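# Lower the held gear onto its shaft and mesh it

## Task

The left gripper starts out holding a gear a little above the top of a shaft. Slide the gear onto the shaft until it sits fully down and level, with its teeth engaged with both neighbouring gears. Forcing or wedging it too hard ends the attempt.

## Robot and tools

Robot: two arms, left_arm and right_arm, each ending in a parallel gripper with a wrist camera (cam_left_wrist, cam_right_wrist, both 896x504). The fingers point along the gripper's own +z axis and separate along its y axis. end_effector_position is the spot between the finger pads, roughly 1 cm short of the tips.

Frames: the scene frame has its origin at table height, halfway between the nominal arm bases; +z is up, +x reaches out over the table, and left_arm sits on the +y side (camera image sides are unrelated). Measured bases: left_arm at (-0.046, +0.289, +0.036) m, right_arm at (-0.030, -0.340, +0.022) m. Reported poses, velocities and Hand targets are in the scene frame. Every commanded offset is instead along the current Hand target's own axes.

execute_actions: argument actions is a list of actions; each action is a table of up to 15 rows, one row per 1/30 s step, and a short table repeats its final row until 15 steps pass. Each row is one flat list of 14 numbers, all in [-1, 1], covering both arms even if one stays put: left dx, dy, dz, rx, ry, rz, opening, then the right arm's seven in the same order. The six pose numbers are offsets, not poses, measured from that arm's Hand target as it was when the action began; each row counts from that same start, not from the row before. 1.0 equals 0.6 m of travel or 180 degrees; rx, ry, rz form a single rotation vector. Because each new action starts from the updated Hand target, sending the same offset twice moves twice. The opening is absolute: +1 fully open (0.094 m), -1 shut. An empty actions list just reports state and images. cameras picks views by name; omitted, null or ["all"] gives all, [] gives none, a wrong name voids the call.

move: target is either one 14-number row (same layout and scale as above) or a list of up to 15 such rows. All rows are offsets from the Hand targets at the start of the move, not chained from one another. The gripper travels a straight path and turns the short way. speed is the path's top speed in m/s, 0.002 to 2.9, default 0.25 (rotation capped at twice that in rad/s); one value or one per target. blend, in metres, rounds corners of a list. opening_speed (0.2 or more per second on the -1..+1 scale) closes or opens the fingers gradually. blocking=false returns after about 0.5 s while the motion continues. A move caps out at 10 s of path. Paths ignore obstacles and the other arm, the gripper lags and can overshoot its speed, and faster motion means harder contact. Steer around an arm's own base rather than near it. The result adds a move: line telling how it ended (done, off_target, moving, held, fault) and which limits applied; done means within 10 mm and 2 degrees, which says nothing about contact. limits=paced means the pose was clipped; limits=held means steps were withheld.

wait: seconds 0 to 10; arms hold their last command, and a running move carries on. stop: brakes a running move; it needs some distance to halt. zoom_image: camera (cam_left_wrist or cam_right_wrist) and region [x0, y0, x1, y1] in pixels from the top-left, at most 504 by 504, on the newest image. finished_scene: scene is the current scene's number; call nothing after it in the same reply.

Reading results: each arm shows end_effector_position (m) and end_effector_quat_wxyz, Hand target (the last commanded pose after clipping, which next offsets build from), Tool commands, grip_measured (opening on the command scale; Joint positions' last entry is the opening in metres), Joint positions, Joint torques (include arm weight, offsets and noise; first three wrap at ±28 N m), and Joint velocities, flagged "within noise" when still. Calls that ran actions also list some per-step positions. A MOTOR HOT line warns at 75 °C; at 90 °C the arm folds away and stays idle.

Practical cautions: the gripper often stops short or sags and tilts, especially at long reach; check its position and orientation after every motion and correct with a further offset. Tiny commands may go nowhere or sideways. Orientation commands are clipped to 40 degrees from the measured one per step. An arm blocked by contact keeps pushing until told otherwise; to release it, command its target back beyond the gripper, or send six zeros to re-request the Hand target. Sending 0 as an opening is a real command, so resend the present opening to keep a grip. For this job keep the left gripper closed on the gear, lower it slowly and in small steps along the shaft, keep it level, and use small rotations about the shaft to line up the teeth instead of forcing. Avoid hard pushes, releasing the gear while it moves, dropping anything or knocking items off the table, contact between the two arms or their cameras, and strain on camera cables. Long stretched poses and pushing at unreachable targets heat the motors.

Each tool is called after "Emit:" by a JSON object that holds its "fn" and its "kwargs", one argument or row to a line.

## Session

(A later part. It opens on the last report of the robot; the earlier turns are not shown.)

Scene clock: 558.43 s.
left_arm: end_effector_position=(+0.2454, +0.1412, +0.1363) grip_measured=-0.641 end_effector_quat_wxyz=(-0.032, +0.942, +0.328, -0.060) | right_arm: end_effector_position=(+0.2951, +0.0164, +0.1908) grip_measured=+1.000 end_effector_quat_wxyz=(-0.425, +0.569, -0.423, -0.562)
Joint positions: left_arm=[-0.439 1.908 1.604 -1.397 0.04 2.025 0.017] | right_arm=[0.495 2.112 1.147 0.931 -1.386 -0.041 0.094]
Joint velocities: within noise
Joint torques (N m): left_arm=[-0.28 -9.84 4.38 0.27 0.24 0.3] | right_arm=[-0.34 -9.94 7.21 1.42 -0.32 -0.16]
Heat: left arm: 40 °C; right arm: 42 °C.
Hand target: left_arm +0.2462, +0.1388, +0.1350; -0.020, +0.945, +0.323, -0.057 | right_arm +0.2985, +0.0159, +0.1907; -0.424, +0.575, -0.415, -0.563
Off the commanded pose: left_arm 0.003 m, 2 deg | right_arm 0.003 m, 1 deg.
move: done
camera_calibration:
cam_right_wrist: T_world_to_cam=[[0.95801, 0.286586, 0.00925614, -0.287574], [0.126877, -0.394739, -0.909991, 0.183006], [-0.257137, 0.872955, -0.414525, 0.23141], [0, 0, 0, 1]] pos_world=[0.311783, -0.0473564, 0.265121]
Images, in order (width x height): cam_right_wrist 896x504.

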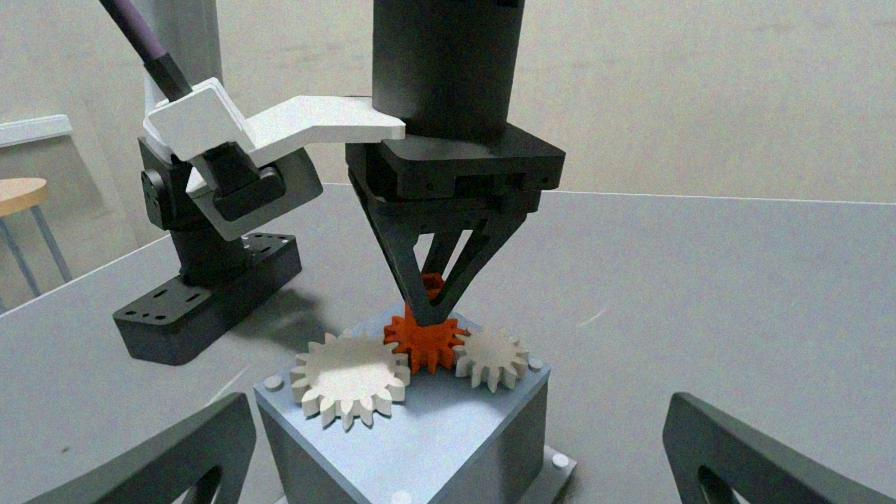

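Emit:
{"fn": "move", "kwargs": {
  "target": [0,0,-0.006,0,0,0,-1,0,0,0,0,0,0,1],
  "speed": 0.03,
  "cameras": []
}}

Emit:
{"fn": "move", "kwargs": {
  "target": [0,0,0,0,0,0,0.3,0,0,0,0,0,0,1],
  "opening_speed": 0.4
}}

Emit:
{"fn": "zoom_image", "kwargs": {
  "camera": "cam_right_wrist",
  "region": [280, 250, 560, 450]
}}

Scene clock: 566.67 s.
left_arm: end_effector_position=(+0.2453, +0.1412, +0.1363) grip_measured=-0.641 end_effector_quat_wxyz=(-0.032, +0.942, +0.328, -0.060) | right_arm: end_effector_position=(+0.2950, +0.0164, +0.1907) grip_measured=+1.000 end_effector_quat_wxyz=(-0.425, +0.569, -0.423, -0.562)
Joint positions: left_arm=[-0.439 1.908 1.604 -1.397 0.041 2.025 0.017] | right_arm=[0.495 2.112 1.147 0.931 -1.386 -0.041 0.094]
Joint velocities: within noise
Joint torques (N m): left_arm=[-0.17 -9.7 5.78 0.11 0.24 0.28] | right_arm=[-0.34 -9.96 7.36 1.42 -0.32 -0.16]
Heat: left arm: 41 °C; right arm: 42 °C.
Hand target: left_arm +0.2466, +0.1387, +0.1386; -0.020, +0.945, +0.323, -0.057 | right_arm +0.2985, +0.0159, +0.1906; -0.424, +0.575, -0.415, -0.563
Off the commanded pose: left_arm 0.003 m, 2 deg | right_arm 0.003 m, 1 deg.
move: done
No camera images: "cameras" was empty.

Scene clock: 570.13 s.
left_arm: end_effector_position=(+0.2454, +0.1411, +0.1363) grip_measured=+0.298 end_effector_quat_wxyz=(-0.031, +0.942, +0.328, -0.060) | right_arm: end_effector_position=(+0.2950, +0.0164, +0.1907) grip_measured=+1.000 end_effector_quat_wxyz=(-0.425, +0.569, -0.423, -0.562)
Joint positions: left_arm=[-0.439 1.908 1.604 -1.397 0.041 2.025 0.061] | right_arm=[0.495 2.112 1.147 0.931 -1.386 -0.041 0.094]
Joint velocities: within noise
Joint torques (N m): left_arm=[-0.24 -9.65 5.93 0.09 0.2 0.31] | right_arm=[-0.39 -9.88 7.21 1.44 -0.3 -0.15]
Heat: left arm: 41 °C; right arm: 42 °C.
Hand target: left_arm +0.2466, +0.1388, +0.1386; -0.020, +0.944, +0.323, -0.057 | right_arm +0.2985, +0.0159, +0.1907; -0.424, +0.575, -0.415, -0.563
Off the commanded pose: left_arm 0.003 m, 2 deg | right_arm 0.003 m, 1 deg.
move: done
camera_calibration:
cam_left_wrist: T_world_to_cam=[[-0.590996, 0.801514, 0.0911047, 0.0233981], [0.774008, 0.531621, 0.343934, -0.275144], [0.227235, 0.27378, -0.934564, 0.119813], [0, 0, 0, 1]] pos_world=[0.199566, 0.0947161, 0.204473]
cam_right_wrist: T_world_to_cam=[[0.958029, 0.286532, 0.0089032, -0.287489], [0.126568, -0.394909, -0.90996, 0.183087], [-0.257217, 0.872895, -0.4146, 0.231452], [0, 0, 0, 1]] pos_world=[0.311783, -0.0473563, 0.265121]

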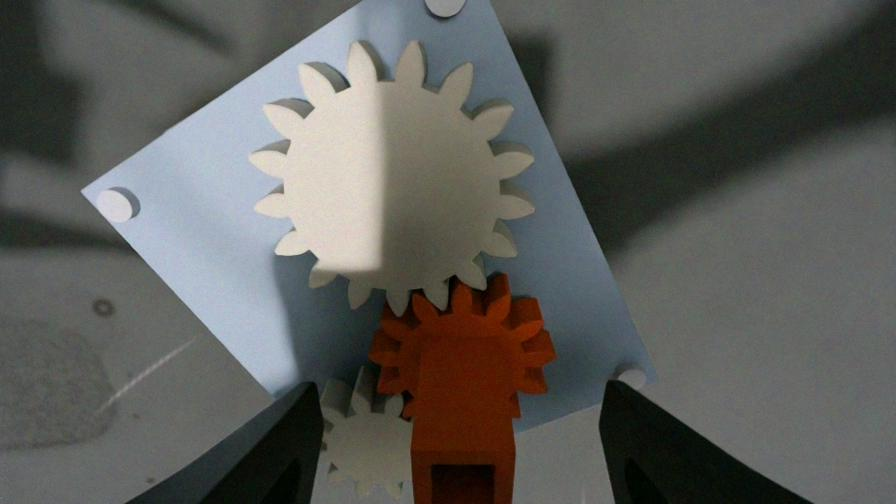

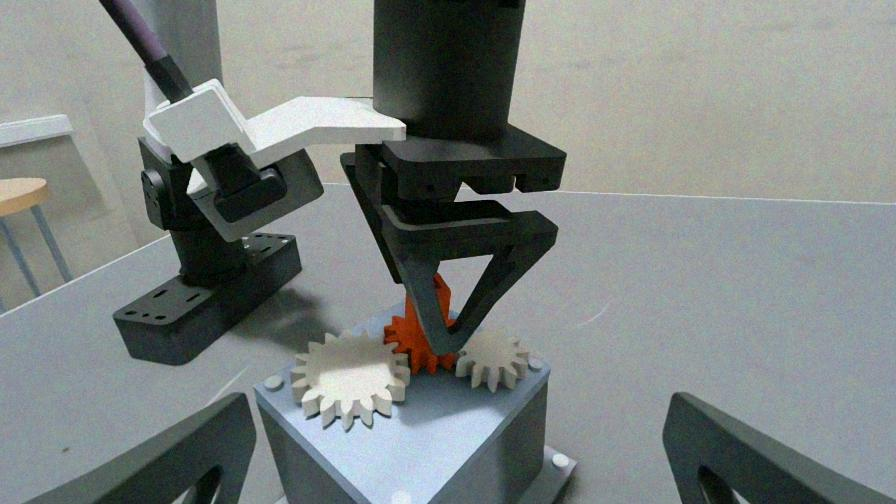

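Scaled by 1.800 from the camera's 896x504 image, which has a finer 1280x720 frame.

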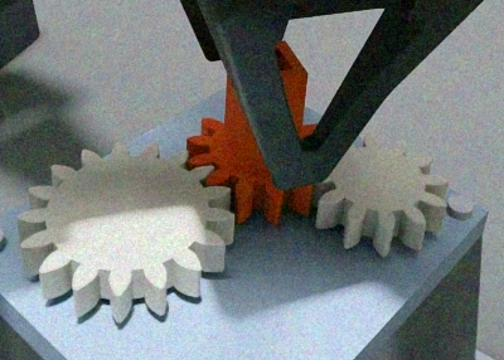

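Emit:
{"fn": "move", "kwargs": {
  "target": [0,0,-0.15,0,0,0,0.3,0,0,0,0,0,0,1],
  "speed": 0.1
}}

Emit:
{"fn": "zoom_image", "kwargs": {
  "camera": "cam_right_wrist",
  "region": [280, 250, 560, 450]
}}

Scene clock: 576.47 s.
left_arm: end_effector_position=(+0.2583, +0.1382, +0.2167) grip_measured=+0.298 end_effector_quat_wxyz=(+0.023, +0.944, +0.329, -0.006) | right_arm: end_effector_position=(+0.2950, +0.0164, +0.1907) grip_measured=+1.000 end_effector_quat_wxyz=(-0.425, +0.569, -0.423, -0.562)
Joint positions: left_arm=[-0.43 1.836 1.839 -1.55 0.041 2.031 0.061] | right_arm=[0.495 2.112 1.147 0.931 -1.386 -0.041 0.094]
Joint velocities: within noise
Joint torques (N m): left_arm=[0.29 -9.77 8.13 0.16 0.24 0.31] | right_arm=[-0.23 -9.91 7.24 1.41 -0.3 -0.13]
Heat: left arm: 41 °C; right arm: 42 °C.
Hand target: left_arm +0.2575, +0.1387, +0.2280; -0.020, +0.945, +0.323, -0.057 | right_arm +0.2985, +0.0159, +0.1907; -0.424, +0.575, -0.415, -0.563
Off the commanded pose: left_arm 0.011 m, 8 deg | right_arm 0.003 m, 1 deg.
joint sent to its limit (left arm) — joint 4 (wrist pitch), lower limit. The joint targets are off in orientation, not in position.
move: off_target (left_arm)
camera_calibration:
cam_left_wrist: T_world_to_cam=[[-0.59671, 0.801223, -0.0444904, 0.0569636], [0.719906, 0.558994, 0.411414, -0.315609], [0.354504, 0.213466, -0.910362, 0.162983], [0, 0, 0, 1]] pos_world=[0.203421, 0.0959917, 0.280754]
cam_right_wrist: T_world_to_cam=[[0.958029, 0.286532, 0.0089032, -0.287489], [0.126568, -0.394909, -0.90996, 0.183087], [-0.257217, 0.872895, -0.4146, 0.231452], [0, 0, 0, 1]] pos_world=[0.311783, -0.0473563, 0.265121]

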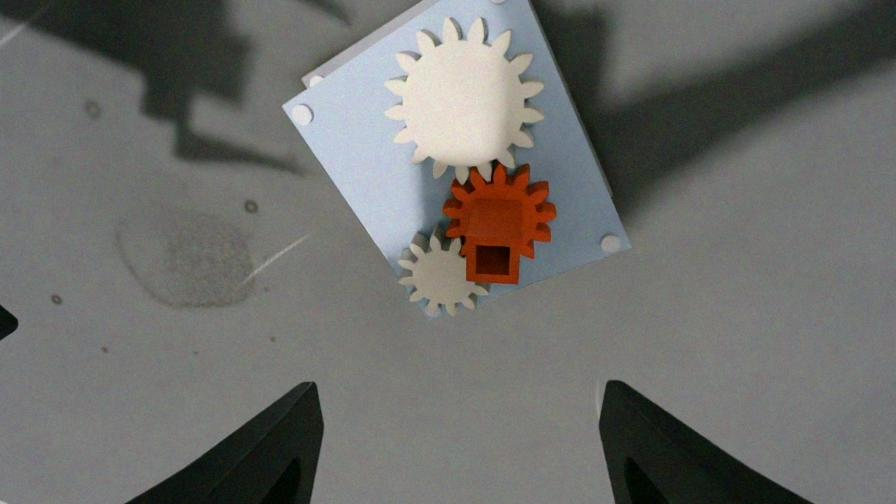

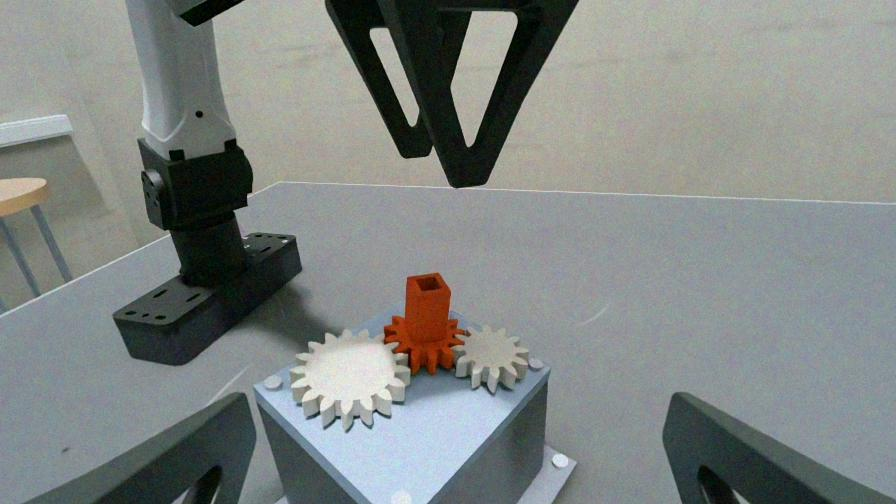

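Scaled by 1.800 from the camera's 896x504 image, which has a finer 1280x720 frame.

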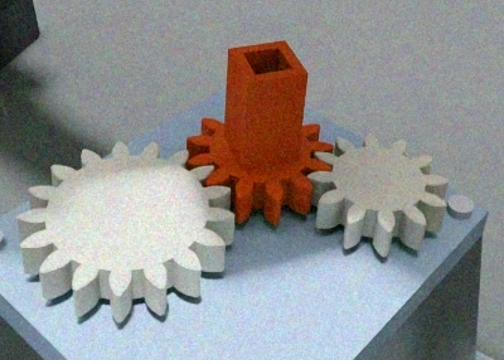

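Emit:
{"fn": "finished_scene", "kwargs": {
  "scene": 2
}}

The scene is finished: the task was done.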